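# Set the black plate flat onto the white plate

## Task

Lay the black plate flat on top of the white plate so that no part of it sticks out past the white plate's rim.

## Robot and tools

Robot: two arms, left_arm (carrying a five-finger left hand) and right_arm (a right hand; the left hand is its mirror image). Calibrated bases in the scene frame: left_arm at (-0.029, +0.369, -0.001) m, right_arm at (+0.060, -0.303, -0.001) m, both turned only slightly about z. A post stands behind the arms. Loose objects may now and then get a brief push from outside. Anything that falls off the table, or is left lying off it, fails the job.

Frames. Scene frame: origin at table height midway between the nominal bases, +z up, +x out over the table, left_arm on the +y side (not the image sides). Reported hand positions (m), quaternions (wxyz) and velocities are in each arm's own base frame. Offsets you send are along the axes of that arm's current Hand target. Fixed cameras and the table use the scene frame. Hand point: a spot 0.15 m out from the wrist flange along the fingers and 0.05 m in front of the palm; its +z runs along straight fingers, +y out of the palm, +x across the palm away from the thumb on the right hand (toward the thumb on the left). Straight fingertips reach 0.06-0.07 m past it along +z, lying 0.06 m behind it along -y. A bracket on the little-finger side and, with level fingers, the wrist hanging below the hand (up to 0.11 m palm down, 0.23 m palm up) can strike things first.

The 28-number row, used by execute_actions and move: left_arm dx, dy, dz, rx, ry, rz, then the left hand's little, ring, middle, index, thumb_bend, thumb_turn, force_limit, speed; then the same 14 for right_arm. All values lie in [-1, 1]. The six pose numbers are an offset, not a pose: they count from that arm's Hand target as it stood when the action or move began, along its own axes; 1.0 equals 0.6 m or 180 degrees, and rx, ry, rz form one rotation vector. Every row of one action is measured from that same start, and repeating an offset moves the arm further. Six zeros asks nothing new of an arm. Finger numbers are absolute targets: -1 straight/open, +1 curled/closed; thumb_turn -1 beside the palm, +1 opposite the fingers. force_limit maps -1..+1 to about 0..10 N at the fingertip (0..15 N for the two thumb motors). speed rises from near zero at -1 to full at +0.48 and stays full above that. To leave a hand unchanged, resend the eight numbers you last sent it; before any were sent, use its hand_measured six values plus hand_force_limit and hand_speed. With the thumb in front, the hand wraps objects about 0.035-0.065 m thick; thumb tip against index pad can pinch a light item up to about 0.08 m. For a gentle grip close with speed at -0.94 or below.

Tools.
execute_actions(actions, cameras): actions is a list of actions; each action is up to 15 rows, one per 1/30 s step, the last row held to fill 15. cameras lists names, ["all"] or []; images come by default only when actions is empty.
move(target, speed, blend, stop_force, zero, blocking, cameras): drives each hand point straight toward one row, or a list of up to 15 rows all counted from the same starting Hand targets. speed is path top speed in m/s, 0.002-3.6, default 0.25 (turns up to twice that in rad/s). blend rounds list corners, in m. stop_force, 3-120 N, ends an arm's path when its wrist sensor feels that much push against its travel; zero (default true) rezeroes first. blocking=false returns early and cannot go with stop_force. Everything ends within 10 s. The result adds a move: line such as done, off_target, moving, held or fault, plus limits (paced = clipped, held = steps withheld). Paths do not avoid obstacles.
wait(seconds 0-3600), stop() to brake a running move, zoom_image(camera, region [x0,y0,x1,y1] pixels, at most 504 by 504) on cam_high, cam_low, cam_left_wrist or cam_right_wrist (all 672x504), show_instructions(), zero_wrist_force(arm), finished_scene(scene=1).

Results list Hand target (your last commanded pose after clipping, the base for next offsets), end_effector_position and orientation, hand_measured, hand_stopped_by (moving, target, force, stalled, fault), hand_load_n (positive when the finger is pushed open; a lost grip shows as load near 0), Wrist force/torque in the flange axes, joint positions and torques. Hand points often stop a little short; a new execute_actions call re-requests the target, otherwise send the remaining gap as an offset. Commanded orientation is clipped to 32 degrees from the measured one each step.

Avoid: dropping or releasing the plate while it moves, slams, fast contacts, pressing past a firm contact (arms are stiff), and overloading fingers. A contact torque at a joint's limit, about 150 N (plus or minus 25) outside force, or a wrist joint straying over 0.9 degrees (shoulder/elbow 7.5) from its path stops that arm for 10 s. Keep the arms from touching each other; a clearance check blocks some but not all such commands. Keep wrists away from their base axis. Motors that hold loads or strain heat up: warning at 70 °C, brake stop at 85 °C.

Each tool is called after ">>>" as a command line: name --argument value for each argument, lists and objects as JSON in quotes; but a table of rows of numbers goes row by row, as --pt "numbers of a row", without its own name.

Reference images:

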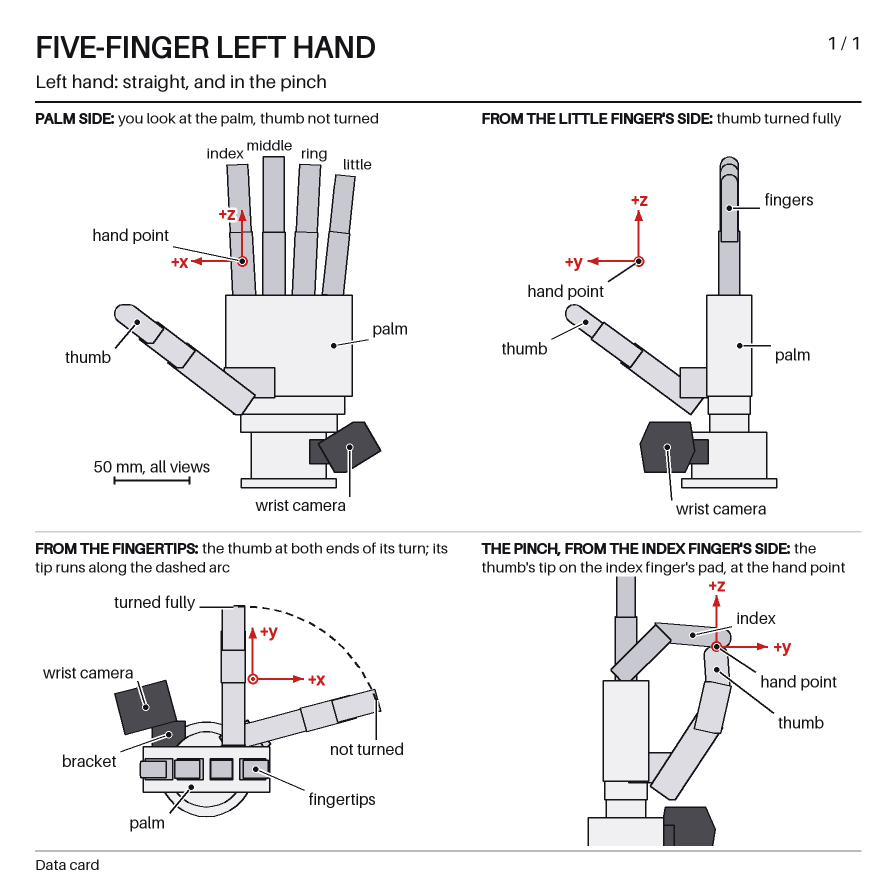

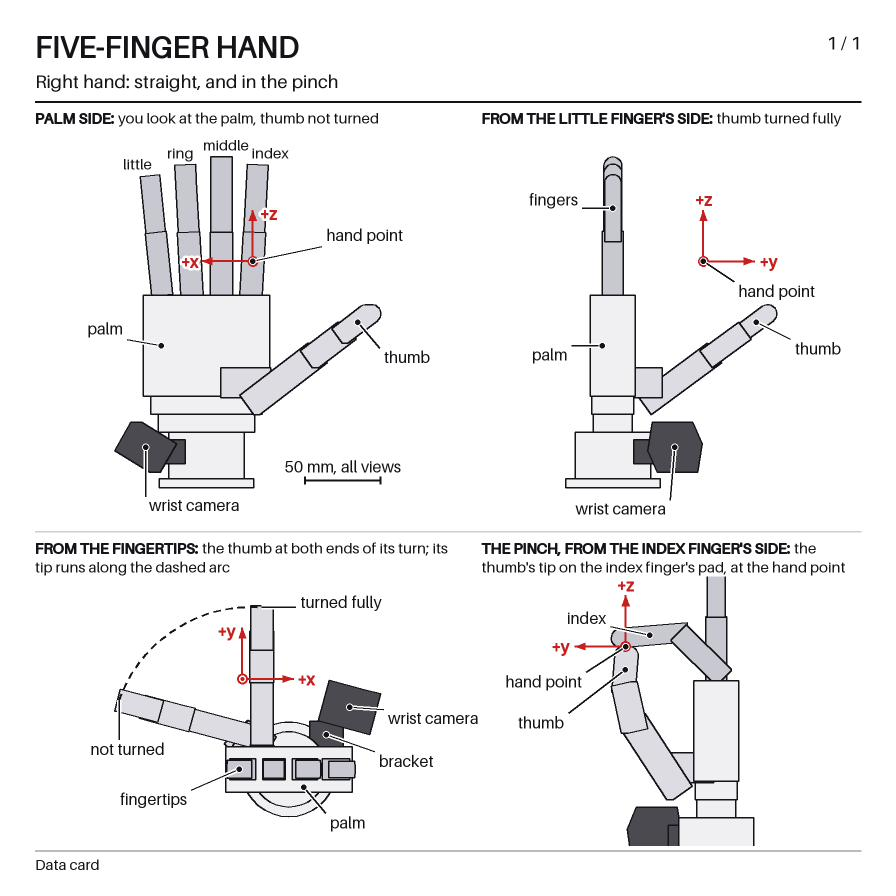

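## Session

>>> execute_actions --actions '[]'

Scene clock: 0.00 s.
left_arm: end_effector_position=(+0.6405, -0.1183, +0.2421) hand_measured=(-1.000, -1.000, -1.000, -1.000, -1.000, -1.000) hand_load_n=(+0.0, +0.0, +0.0, +0.0, +0.0, +0.0) hand_stopped_by=(target, target, target, target, target, target) hand_force_limit=0.00 hand_speed=-0.80 end_effector_quat_wxyz=(+0.114, +0.404, +0.906, -0.054) | right_arm: end_effector_position=(+0.7727, +0.3796, +0.1817) hand_measured=(-1.000, -1.000, -1.000, -1.000, -1.000, -1.000) hand_load_n=(+0.0, +0.0, +0.0, +0.0, +0.0, +0.0) hand_stopped_by=(target, target, target, target, target, target) hand_force_limit=0.00 hand_speed=-0.80 end_effector_quat_wxyz=(+0.333, +0.346, +0.874, +0.069)
Joint positions: left_arm=[3.142 -2.297 -0.772 1.664 -1.38 -0.747] | right_arm=[0.398 -0.57 0.566 0.962 1.923 -0.533]
Joint velocities: within noise
Joint torques (N m): no reading
Wrist force (N): no reading
Wrist torque (N m): no reading
Wrist force, peak (N): no reading
Hand target: left_arm +0.6405, -0.1183, +0.2421; +0.114, +0.404, +0.906, -0.054 | right_arm +0.7727, +0.3796, +0.1817; +0.333, +0.346, +0.874, +0.069

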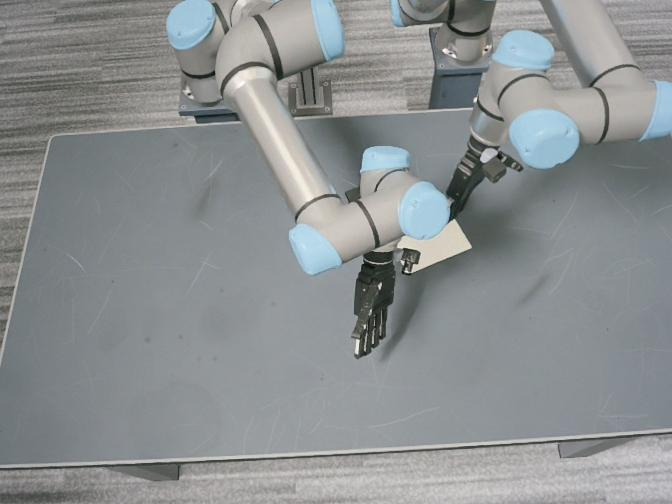

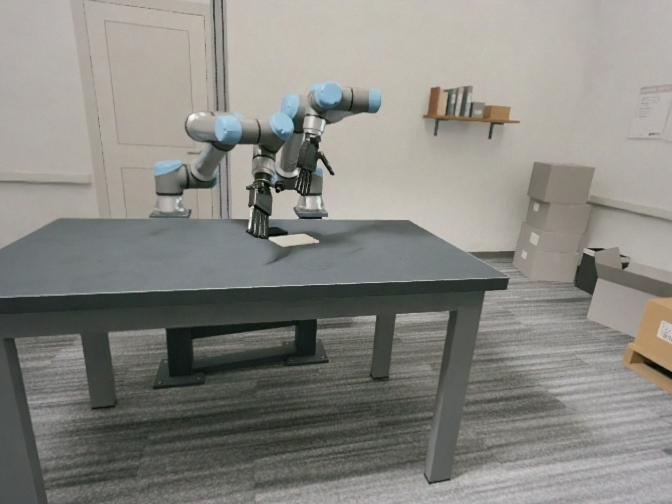

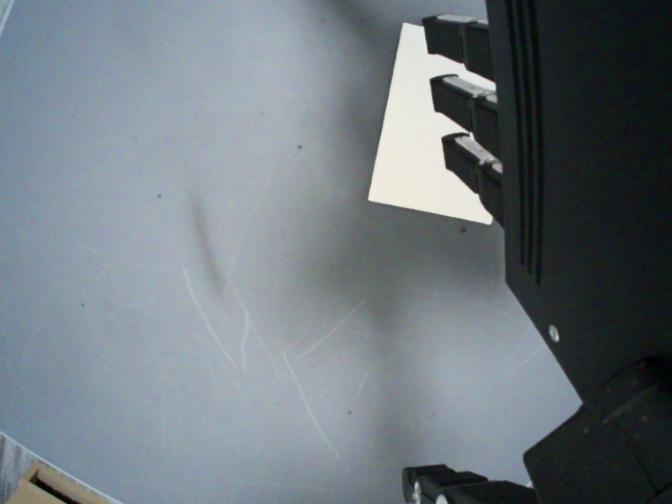

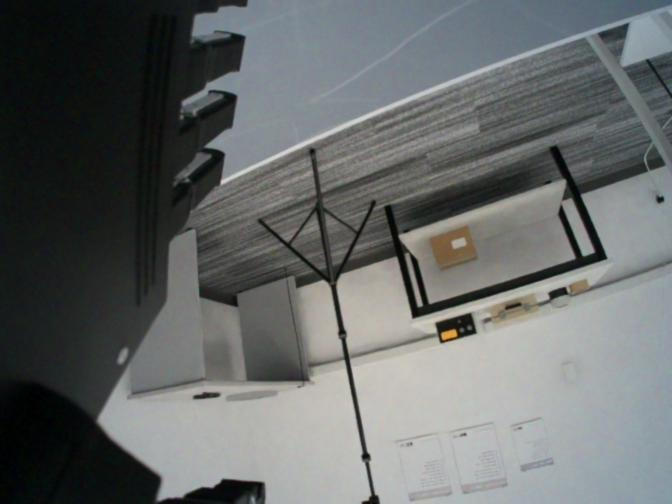

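>>> zoom_image --camera "cam_high" --region '[290, 100, 560, 380]'

>>> zoom_image --camera "cam_low" --region '[210, 180, 360, 270]'

Scaled by 1.800 from the camera's image (finer frame: 960x720).

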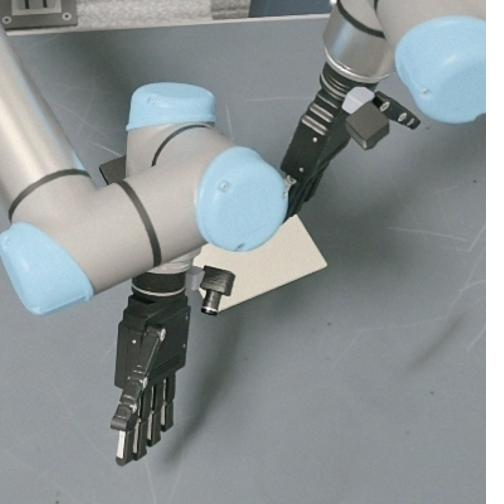

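Scaled by 3.360 from the camera's image (finer frame: 960x720).

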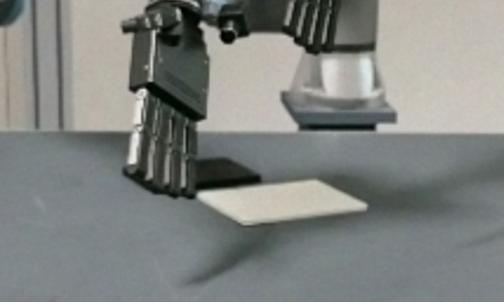

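>>> move --target '[0,0,0,0,0,0,-1,-1,-1,-1,-1,-1,0,-0.8,-0.4238,-0.4435,-0.2327,0,0,0,-1,-1,-1,-1,-1,-1,0,-0.8]' --speed 0.25 --cameras '["all"]'

Scene clock: 4.23 s.
left_arm: end_effector_position=(+0.6405, -0.1183, +0.2421) hand_measured=(-1.000, -1.000, -1.000, -1.000, -1.000, -1.000) hand_load_n=(+0.0, +0.0, +0.0, +0.0, +0.0, -0.5) hand_stopped_by=(target, target, target, target, target, target) hand_force_limit=0.00 hand_speed=-0.80 end_effector_quat_wxyz=(+0.114, +0.404, +0.906, -0.054) | right_arm: end_effector_position=(+0.6732, +0.0294, +0.3312) hand_measured=(-1.000, -1.000, -1.000, -1.000, -1.000, -1.000) hand_load_n=(+0.0, +0.0, +0.0, +0.0, +0.0, +0.0) hand_stopped_by=(target, target, target, target, target, target) hand_force_limit=0.00 hand_speed=-0.80 end_effector_quat_wxyz=(+0.333, +0.346, +0.874, +0.069)
Joint positions: left_arm=[3.142 -2.297 -0.772 1.664 -1.38 -0.747] | right_arm=[-0.222 -1.256 1.3 0.833 1.538 -1.029]
Joint torques (N m): left_arm=[0.49 52.32 19.33 -1.63 0.35 -0.09] | right_arm=[-6.22 -40.17 -30.95 0.41 -0.8 -1.4]
Wrist force (N): left_arm=[-0.1 0.0 0.0] | right_arm=[-0.4 0.1 0.2]
Wrist torque (N m): left_arm=[0.00 0.02 -0.01] | right_arm=[0.02 0.05 -0.02]
Wrist force, peak (N): left_arm=[0.1 0.4 -0.6] | right_arm=[1.4 1.6 0.8]
Hand target: left_arm +0.6405, -0.1183, +0.2421; +0.114, +0.404, +0.906, -0.054 | right_arm +0.6732, +0.0294, +0.3313; +0.333, +0.346, +0.874, +0.069
Off the commanded pose: left_arm 0.000 m, 0 deg | right_arm 0.000 m, 0 deg.
move: done
cam_right_wrist: T_world_to_cam=[[0.41357, 0.89264, 0.17934, -0.35564], [0.25799, -0.30379, 0.91715, -0.46778], [0.87316, -0.33303, -0.35592, -0.34244]] pos_world=[0.56676, 0.0613, 0.37092]

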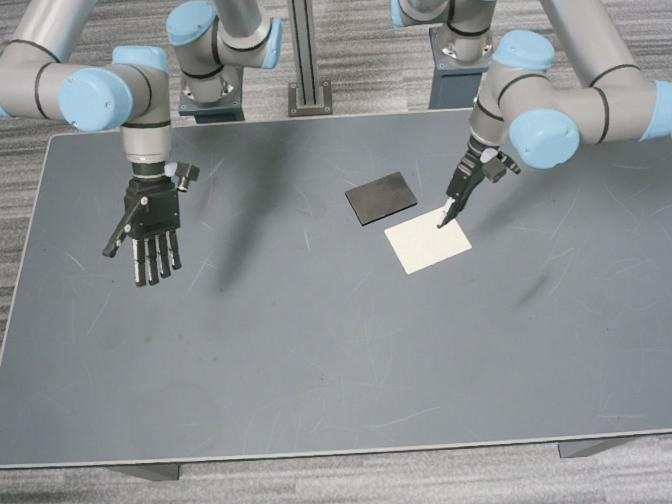

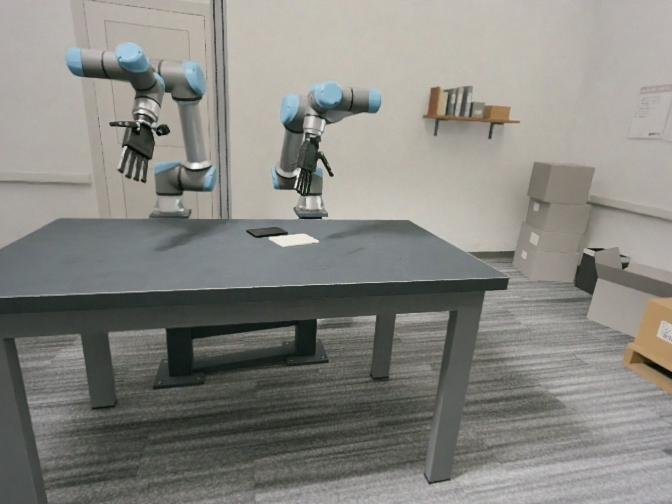

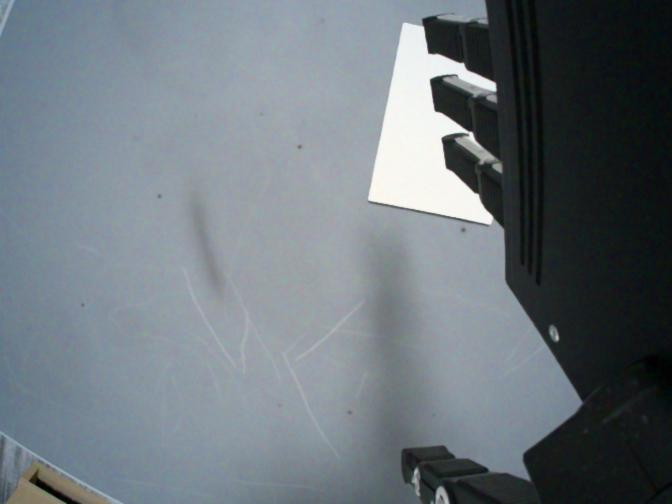

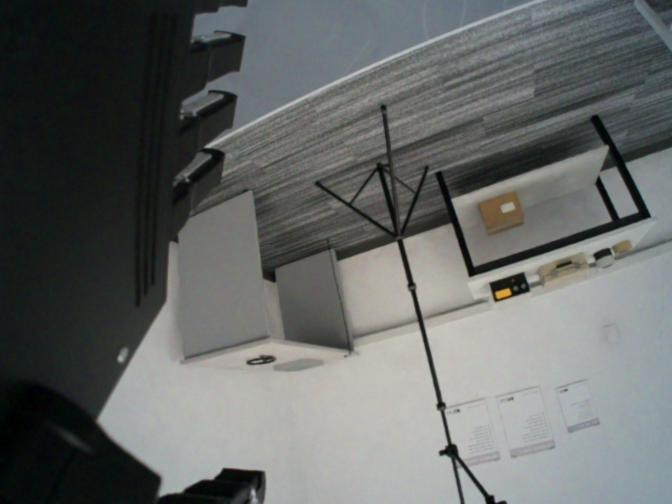

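>>> zoom_image --camera "cam_high" --region '[330, 150, 490, 290]'

>>> zoom_image --camera "cam_low" --region '[230, 210, 340, 260]'

Scaled by 3.150 from the camera's image (finer frame: 960x720).

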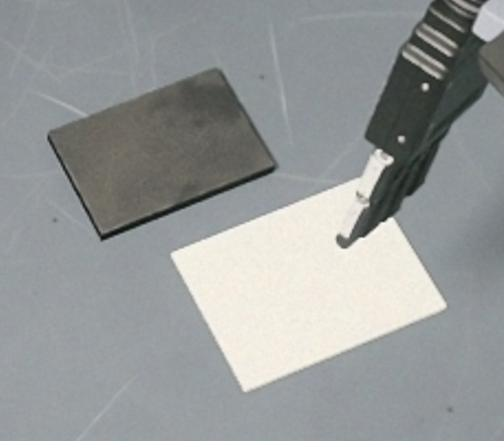

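Scaled by 4.582 from the camera's image (finer frame: 960x720).

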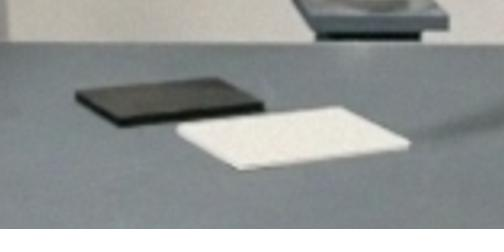

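>>> move --target '[0.1467,0.1662,-0.1765,0,0,0,-1,-1,-1,-1,-1,-1,0,-0.8,0.7797,0.1492,-0.2297,-0.0995,-0.1435,-0.7882,-1,-1,-1,-1,-1,1,0,0]' --speed 0.4 --cameras '["all"]'

Scene clock: 13.87 s.
left_arm: end_effector_position=(+0.6407, +0.0317, +0.3221) hand_measured=(-1.000, -1.000, -1.000, -1.000, -1.000, -1.000) hand_load_n=(+0.0, +0.0, +0.0, +0.0, +0.0, +0.0) hand_stopped_by=(target, target, target, target, target, target) hand_force_limit=0.00 hand_speed=-0.80 end_effector_quat_wxyz=(+0.114, +0.404, +0.906, -0.054) | right_arm: end_effector_position=(+0.3840, +0.4160, +0.2185) hand_measured=(-1.000, -1.000, -1.000, -1.000, -1.000, +1.000) hand_load_n=(+0.0, +0.0, +0.0, +0.0, -0.5, +0.0) hand_stopped_by=(target, target, target, target, target, target) hand_force_limit=0.00 hand_speed=0.00 end_effector_quat_wxyz=(-0.353, +0.739, -0.518, +0.246)
Joint positions: left_arm=[3.405 -2.289 -0.592 1.421 -1.343 -0.481] | right_arm=[0.604 -1.397 1.607 0.487 1.766 -2.977]
Joint torques (N m): left_arm=[-8.9 58.04 9.01 -0.12 0.98 -2.49] | right_arm=[7.36 -26.89 -10.33 -1.09 -1.83 -1.77]
Wrist force (N): left_arm=[0.2 0.2 -0.3] | right_arm=[0.3 1.4 -0.3]
Wrist torque (N m): left_arm=[0.06 -0.05 0.03] | right_arm=[0.13 0.00 0.19]
Wrist force, peak (N): left_arm=[0.5 -0.3 -0.5] | right_arm=[-0.3 2.2 0.0]
Hand target: left_arm +0.6406, +0.0317, +0.3221; +0.114, +0.404, +0.906, -0.054 | right_arm +0.3840, +0.4160, +0.2185; -0.353, +0.739, -0.518, +0.246
Off the commanded pose: left_arm 0.000 m, 0 deg | right_arm 0.000 m, 0 deg.
move: done
cam_left_wrist: T_world_to_cam=[[-0.89647, -0.44294, -0.01225, 0.59286], [-0.42778, 0.85792, 0.28457, 0.15375], [-0.11554, 0.26035, -0.95858, 0.48917]] pos_world=[0.65378, 0.00334, 0.43242]
cam_right_wrist: T_world_to_cam=[[-0.46291, -0.44551, -0.76631, 0.53893], [-0.79563, 0.58993, 0.13766, 0.03079], [0.39074, 0.67343, -0.62755, -0.17537]] pos_world=[0.3425, 0.34004, 0.29869]

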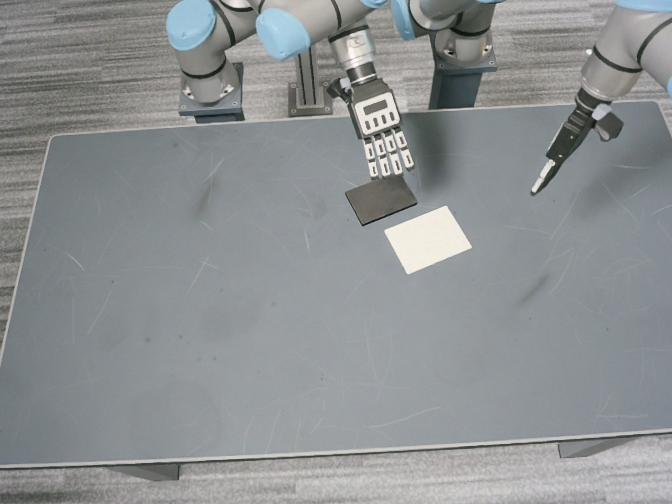

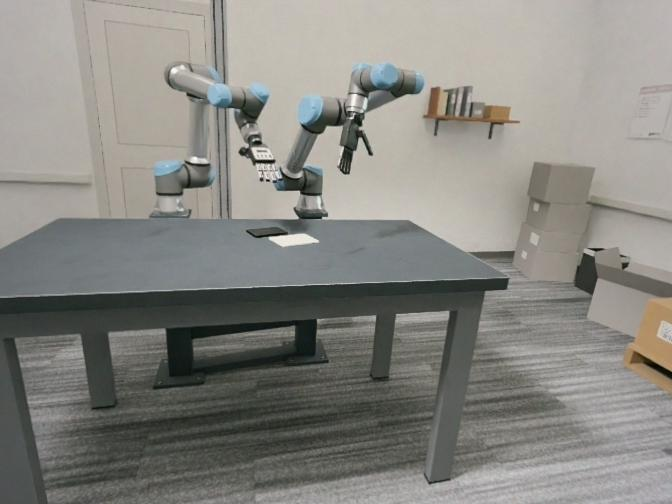

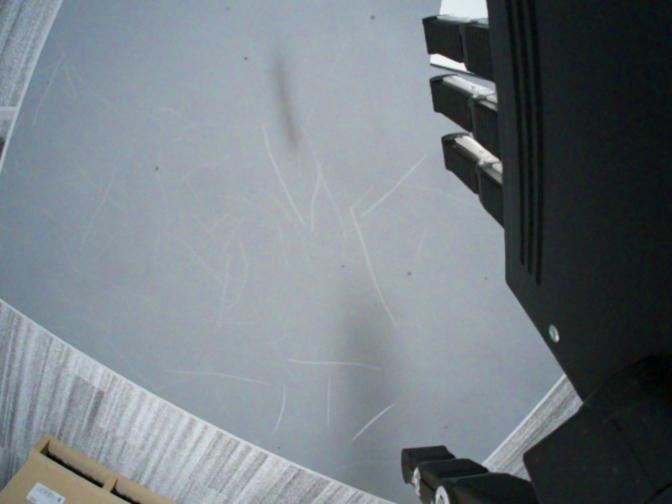

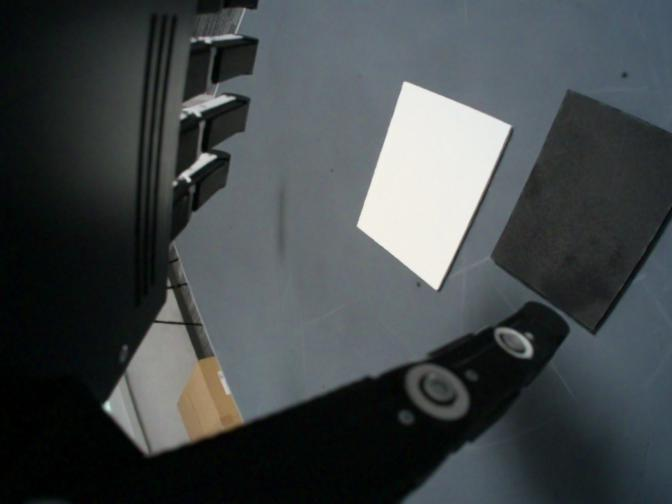

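>>> zoom_image --camera "cam_right_wrist" --region '[472, 70, 672, 350]'

>>> zoom_image --camera "cam_high" --region '[320, 90, 490, 290]'

>>> zoom_image --camera "cam_low" --region '[230, 140, 340, 260]'

Scaled by 1.800 from the camera's image (finer frame: 960x720).

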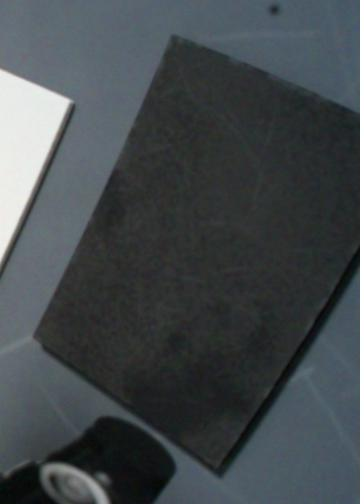

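Scaled by 2.520 from the camera's image (finer frame: 960x720).

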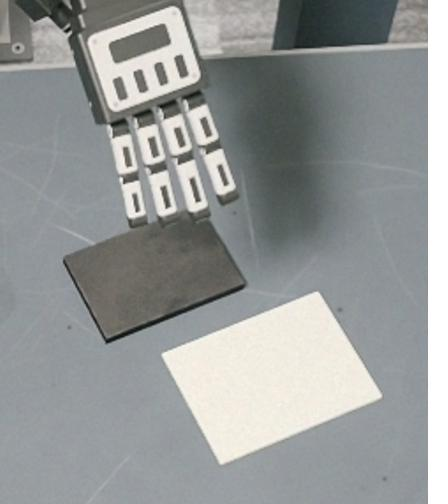

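Scaled by 4.200 from the camera's image (finer frame: 960x720).

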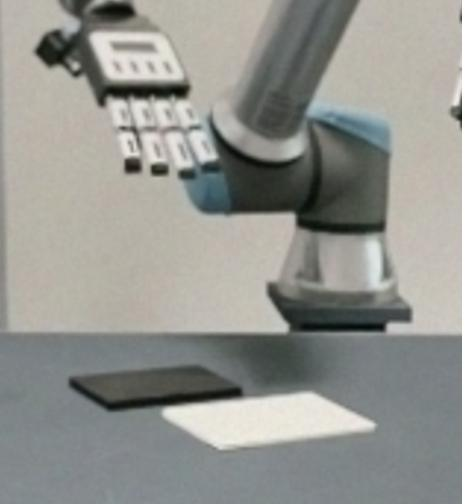

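>>> zoom_image --camera "cam_high" --region '[320, 60, 440, 230]'

Scaled by 2.965 from the camera's image (finer frame: 960x720).

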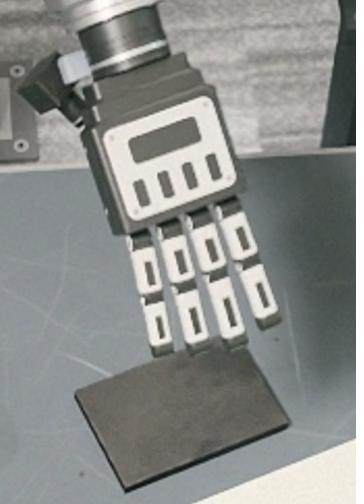

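>>> zoom_image --camera "cam_right_wrist" --region '[120, 0, 320, 250]'

Scaled by 2.016 from the camera's image (finer frame: 960x720).

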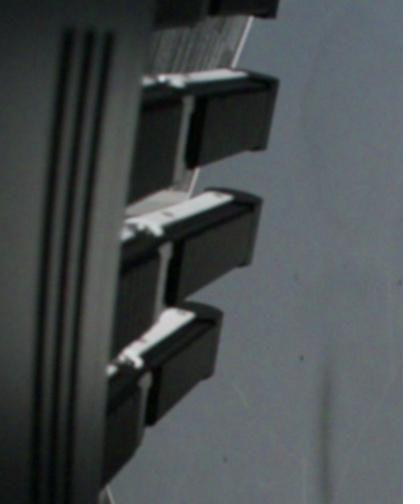

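>>> move --target '[0,0,0,0,0,0,-1,-1,-1,-1,-1,-1,0,-0.8,-0.0038,0.2167,0.1523,0,0,0,-1,-1,-0.8,-0.8,-1,1,0,0]' --speed 0.15 --cameras '["cam_high","cam_low","cam_right_wrist"]'

>>> zoom_image --camera "cam_high" --region '[320, 130, 460, 250]'

>>> zoom_image --camera "cam_low" --region '[220, 180, 340, 260]'

Scene clock: 22.00 s.
left_arm: end_effector_position=(+0.6406, +0.0317, +0.3221) hand_measured=(-1.000, -1.000, -1.000, -1.000, -1.000, -1.000) hand_load_n=(-0.5, +0.0, +0.0, +0.0, +0.0, +0.0) hand_stopped_by=(target, target, target, target, target, target) hand_force_limit=0.00 hand_speed=-0.80 end_effector_quat_wxyz=(+0.114, +0.404, +0.906, -0.054) | right_arm: end_effector_position=(+0.3727, +0.4148, +0.0600) hand_measured=(-1.000, -1.000, -0.800, -0.800, -1.000, +1.000) hand_load_n=(+0.0, +0.0, +0.0, -0.5, +0.0, +0.0) hand_stopped_by=(target, target, target, target, target, target) hand_force_limit=0.00 hand_speed=0.00 end_effector_quat_wxyz=(-0.353, +0.739, -0.518, +0.246)
Joint positions: left_arm=[3.405 -2.289 -0.592 1.421 -1.343 -0.481] | right_arm=[0.618 -1.262 1.879 0.083 1.776 -2.968]
Joint torques (N m): left_arm=[-9.17 58.72 9.24 -0.16 -1.04 -2.43] | right_arm=[-4.04 -22.61 -20.49 -1.19 -0.55 -1.16]
Wrist force (N): left_arm=[0.2 0.3 -0.3] | right_arm=[0.0 1.5 0.0]
Wrist torque (N m): left_arm=[0.08 -0.04 0.03] | right_arm=[0.08 0.01 0.14]
Wrist force, peak (N): left_arm=[0.1 0.0 -0.8] | right_arm=[0.1 2.8 0.7]
Hand target: left_arm +0.6406, +0.0317, +0.3221; +0.114, +0.404, +0.906, -0.054 | right_arm +0.3728, +0.4148, +0.0600; -0.353, +0.739, -0.518, +0.246
Off the commanded pose: left_arm 0.000 m, 0 deg | right_arm 0.000 m, 0 deg.
move: done
cam_right_wrist: T_world_to_cam=[[-0.46288, -0.44578, -0.76618, 0.41176], [-0.79571, 0.58986, 0.13753, 0.04439], [0.39063, 0.67331, -0.62774, -0.26952]] pos_world=[0.3312, 0.33884, 0.14019]

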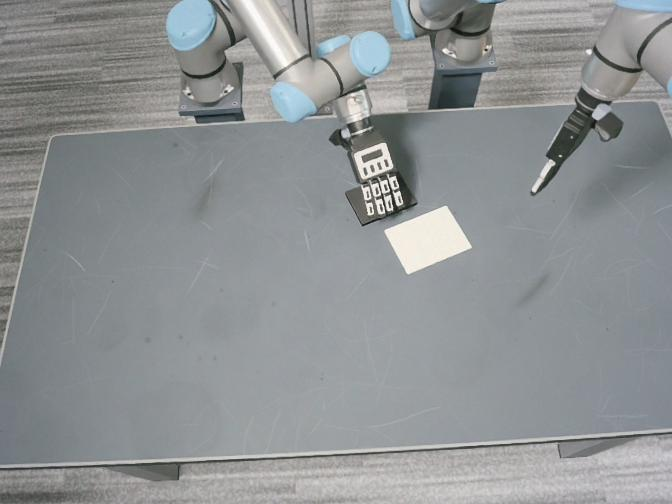

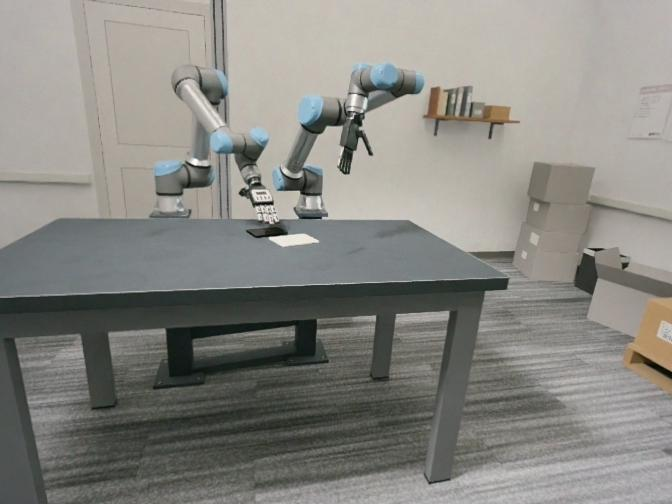

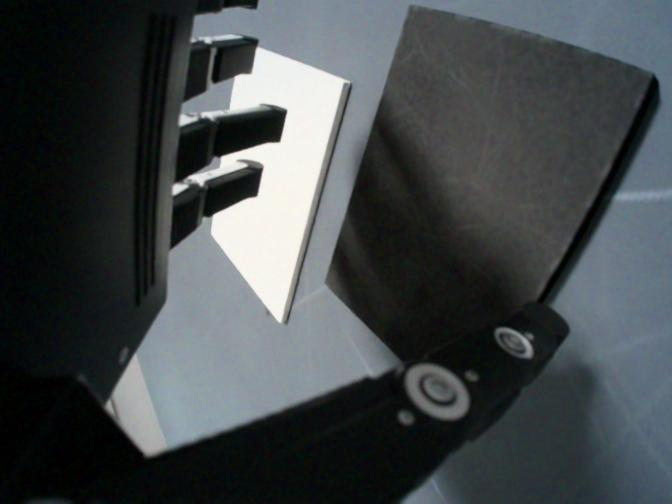

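Scaled by 3.600 from the camera's image (finer frame: 960x720).

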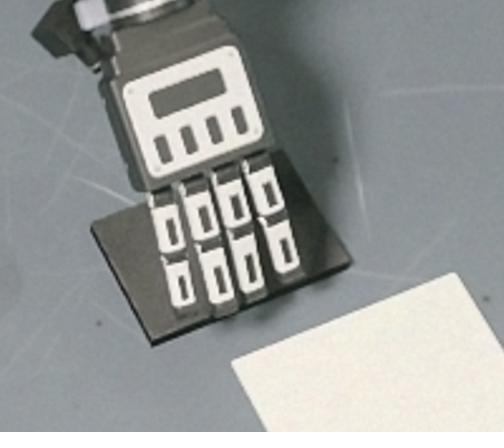

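Scaled by 4.200 from the camera's image (finer frame: 960x720).

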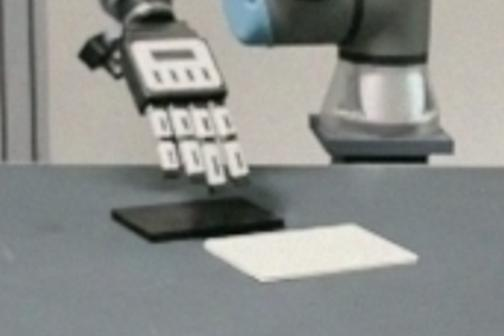

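>>> zoom_image --camera "cam_high" --region '[355, 165, 425, 230]'

>>> zoom_image --camera "cam_low" --region '[240, 200, 300, 245]'

>>> zoom_image --camera "cam_right_wrist" --region '[480, 240, 640, 400]'

Scaled by 7.200 from the camera's image (finer frame: 960x720).

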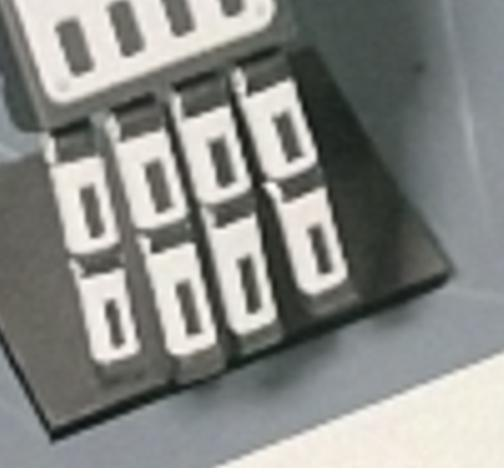

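Scaled by 8.400 from the camera's image (finer frame: 960x720).

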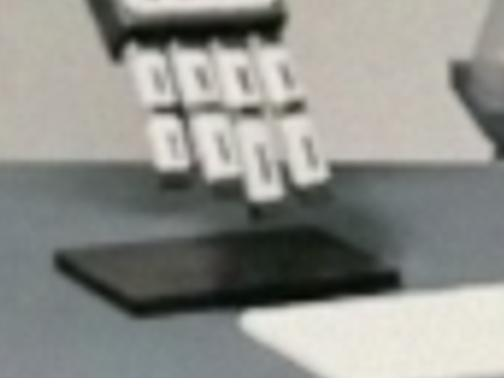

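Scaled by 3.150 from the camera's image (finer frame: 960x720).

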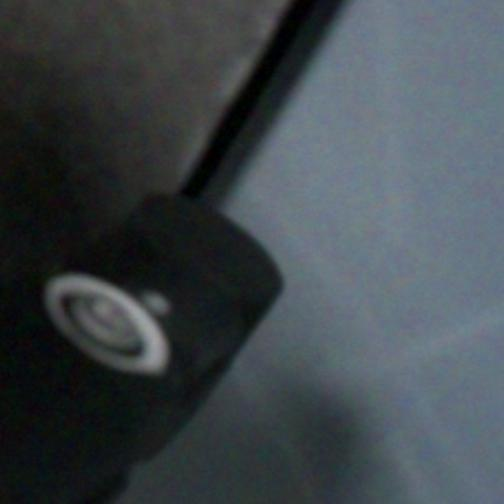

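>>> move --target '[0,0,0,0,0,0,-1,-1,-1,-1,-1,-1,0,-0.8,0,0.03885,0.0315,0,0,0,-1,-1,-0.8,-0.8,-1,1,0,0]' --speed 0.06 --cameras '["cam_high","cam_low","cam_right_wrist"]'

>>> zoom_image --camera "cam_high" --region '[340, 160, 430, 240]'

>>> zoom_image --camera "cam_low" --region '[240, 200, 300, 245]'

>>> zoom_image --camera "cam_right_wrist" --region '[472, 150, 672, 400]'

Scene clock: 25.53 s.
left_arm: end_effector_position=(+0.6406, +0.0317, +0.3221) hand_measured=(-1.000, -1.000, -1.000, -1.000, -1.000, -1.000) hand_load_n=(+0.0, +0.0, +0.0, +0.0, +0.0, +0.0) hand_stopped_by=(target, target, target, target, target, target) hand_force_limit=0.00 hand_speed=-0.80 end_effector_quat_wxyz=(+0.114, +0.404, +0.906, -0.054) | right_arm: end_effector_position=(+0.3726, +0.4148, +0.0298) hand_measured=(-1.000, -1.000, -0.800, -0.800, -1.000, +1.000) hand_load_n=(+0.0, +0.0, +0.0, +0.0, +0.0, +0.0) hand_stopped_by=(target, target, target, target, target, target) hand_force_limit=0.00 hand_speed=0.00 end_effector_quat_wxyz=(-0.353, +0.739, -0.518, +0.246)
Joint positions: left_arm=[3.405 -2.289 -0.592 1.421 -1.343 -0.481] | right_arm=[0.618 -1.216 1.91 0.006 1.777 -2.968]
Joint torques (N m): left_arm=[-8.43 59.46 9.44 -0.06 -0.91 -2.27] | right_arm=[5.99 -38.13 -27.43 2.59 1.86 1.44]
Wrist force (N): left_arm=[0.3 0.0 -0.6] | right_arm=[0.2 1.4 0.0]
Wrist torque (N m): left_arm=[0.05 -0.07 0.04] | right_arm=[0.06 0.00 0.15]
Wrist force, peak (N): left_arm=[0.6 -0.3 -0.3] | right_arm=[0.3 2.1 0.4]
Hand target: left_arm +0.6406, +0.0317, +0.3221; +0.114, +0.404, +0.906, -0.054 | right_arm +0.3727, +0.4149, +0.0299; -0.353, +0.739, -0.518, +0.246
Off the commanded pose: left_arm 0.000 m, 0 deg | right_arm 0.000 m, 0 deg.
move: done
cam_right_wrist: T_world_to_cam=[[-0.46304, -0.44589, -0.76601, 0.38878], [-0.79572, 0.58981, 0.13767, 0.04854], [0.39041, 0.67328, -0.62791, -0.28831]] pos_world=[0.3312, 0.33884, 0.11009]

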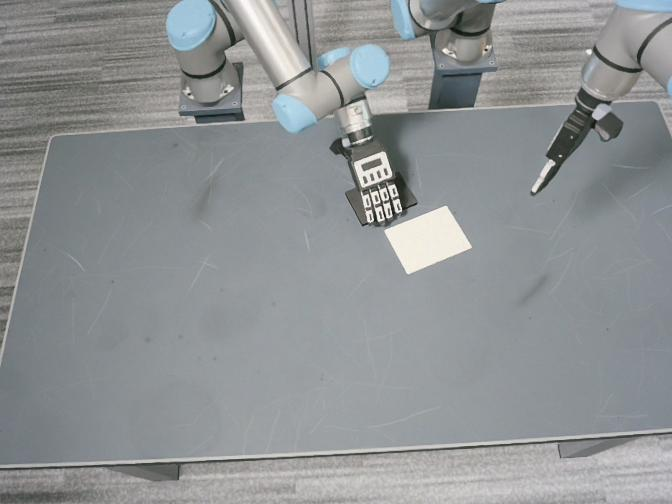

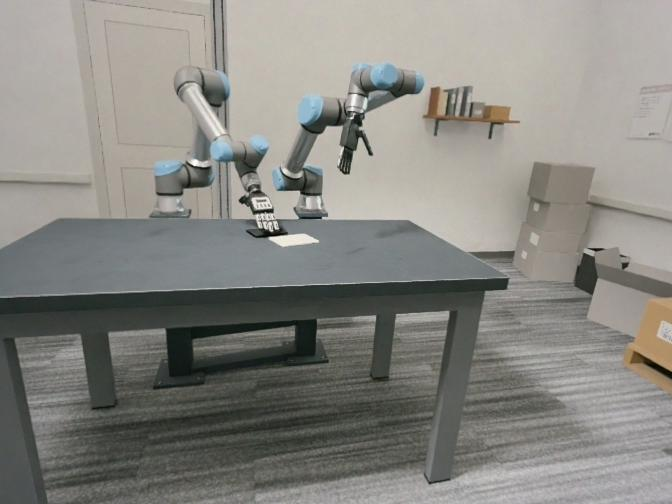

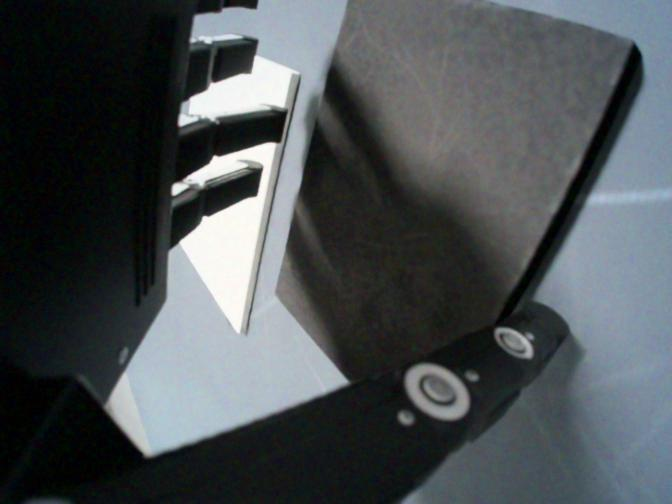

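Scaled by 5.600 from the camera's image (finer frame: 960x720).

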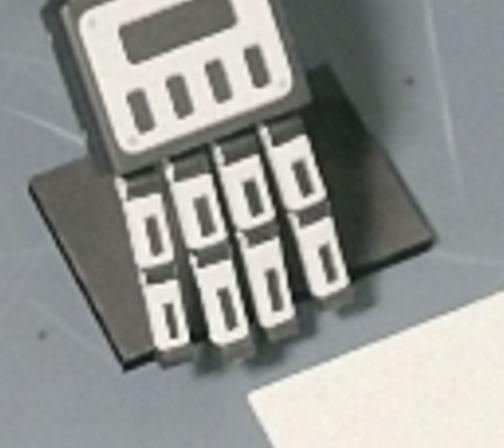

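Scaled by 8.400 from the camera's image (finer frame: 960x720).

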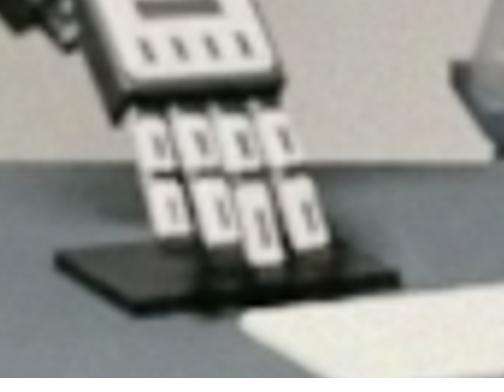

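Scaled by 2.016 from the camera's image (finer frame: 960x720).

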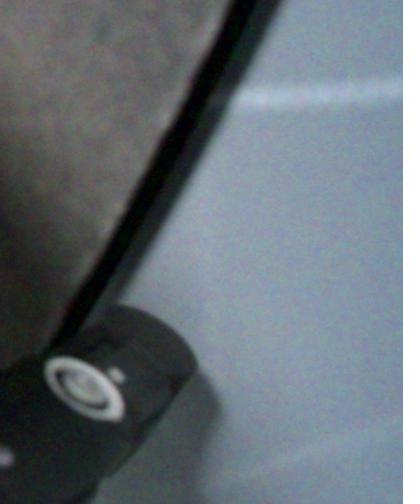

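>>> move --target '[0,0,0,0,0,0,-1,-1,-1,-1,-1,-1,0,-0.8,0.005,0.0207,0.0168,0,0,0,-1,-1,-0.8,-0.8,-1,1,0,0]' --speed 0.008 --stop_force 3.5 --cameras '["cam_high","cam_low","cam_right_wrist"]'

>>> zoom_image --camera "cam_high" --region '[340, 160, 430, 240]'

>>> zoom_image --camera "cam_right_wrist" --region '[472, 150, 672, 400]'

Scene clock: 28.97 s.
left_arm: end_effector_position=(+0.6406, +0.0317, +0.3221) hand_measured=(-1.000, -1.000, -1.000, -1.000, -1.000, -1.000) hand_load_n=(+0.0, +0.0, +0.0, +0.0, +0.0, +0.0) hand_stopped_by=(target, target, target, target, target, target) hand_force_limit=0.00 hand_speed=-0.80 end_effector_quat_wxyz=(+0.114, +0.404, +0.906, -0.054) | right_arm: end_effector_position=(+0.3735, +0.4128, +0.0183) hand_measured=(-1.000, -1.000, -0.800, -0.800, -1.000, +1.000) hand_load_n=(+0.0, +0.0, +0.0, +0.0, +0.0, +0.0) hand_stopped_by=(target, target, target, target, target, target) hand_force_limit=0.00 hand_speed=0.00 end_effector_quat_wxyz=(-0.353, +0.739, -0.518, +0.246)
Joint positions: left_arm=[3.405 -2.289 -0.592 1.421 -1.343 -0.481] | right_arm=[0.613 -1.2 1.924 -0.025 1.772 -2.972]
Joint torques (N m): left_arm=[-8.63 58.92 9.67 -0.17 -0.9 -2.36] | right_arm=[4.94 -36.46 -24.82 2.72 2.21 1.15]
Wrist force (N): left_arm=[-0.1 0.1 -0.6] | right_arm=[-0.3 -2.9 -3.4]
Wrist torque (N m): left_arm=[0.06 -0.01 0.02] | right_arm=[-0.24 0.08 0.31]
Wrist force, peak (N): left_arm=[0.2 0.2 -0.7] | right_arm=[-0.9 -7.4 -7.0]
Hand target: left_arm +0.6406, +0.0317, +0.3221; +0.114, +0.404, +0.906, -0.054 | right_arm +0.3735, +0.4128, +0.0183; -0.353, +0.739, -0.518, +0.246 (not the last commanded pose)
Off the commanded pose: left_arm 0.000 m, 0 deg | right_arm 0.004 m, 0 deg.
move: contact (right_arm)
cam_right_wrist: T_world_to_cam=[[-0.4628, -0.44572, -0.76626, 0.3793], [-0.79576, 0.58979, 0.13754, 0.05192], [0.39063, 0.67341, -0.62764, -0.29477]] pos_world=[0.332, 0.33694, 0.09849]

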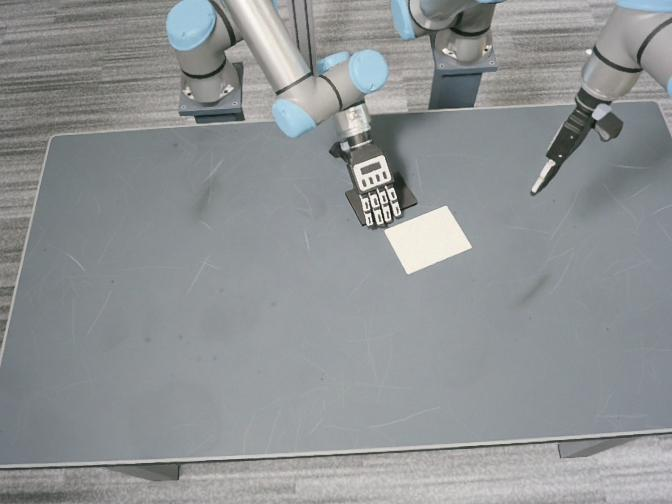

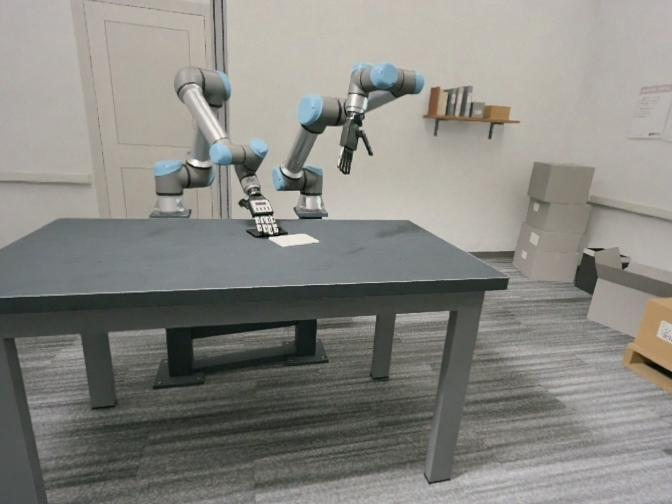

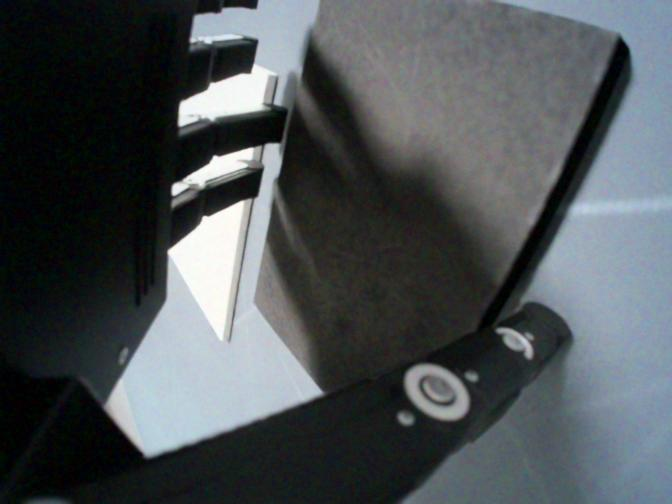

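Scaled by 5.600 from the camera's image (finer frame: 960x720).

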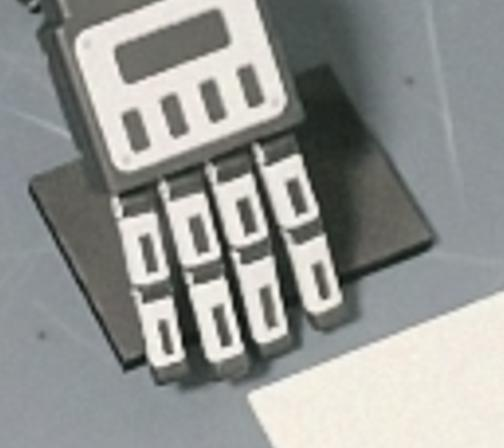

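Scaled by 2.016 from the camera's image (finer frame: 960x720).

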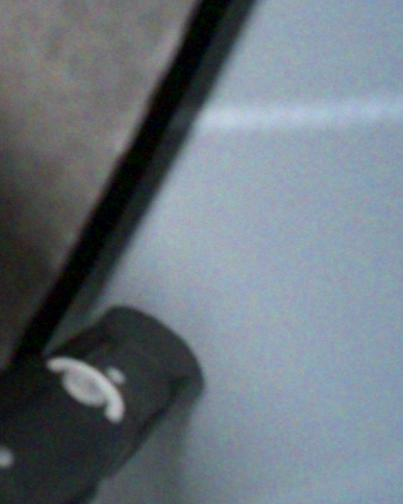

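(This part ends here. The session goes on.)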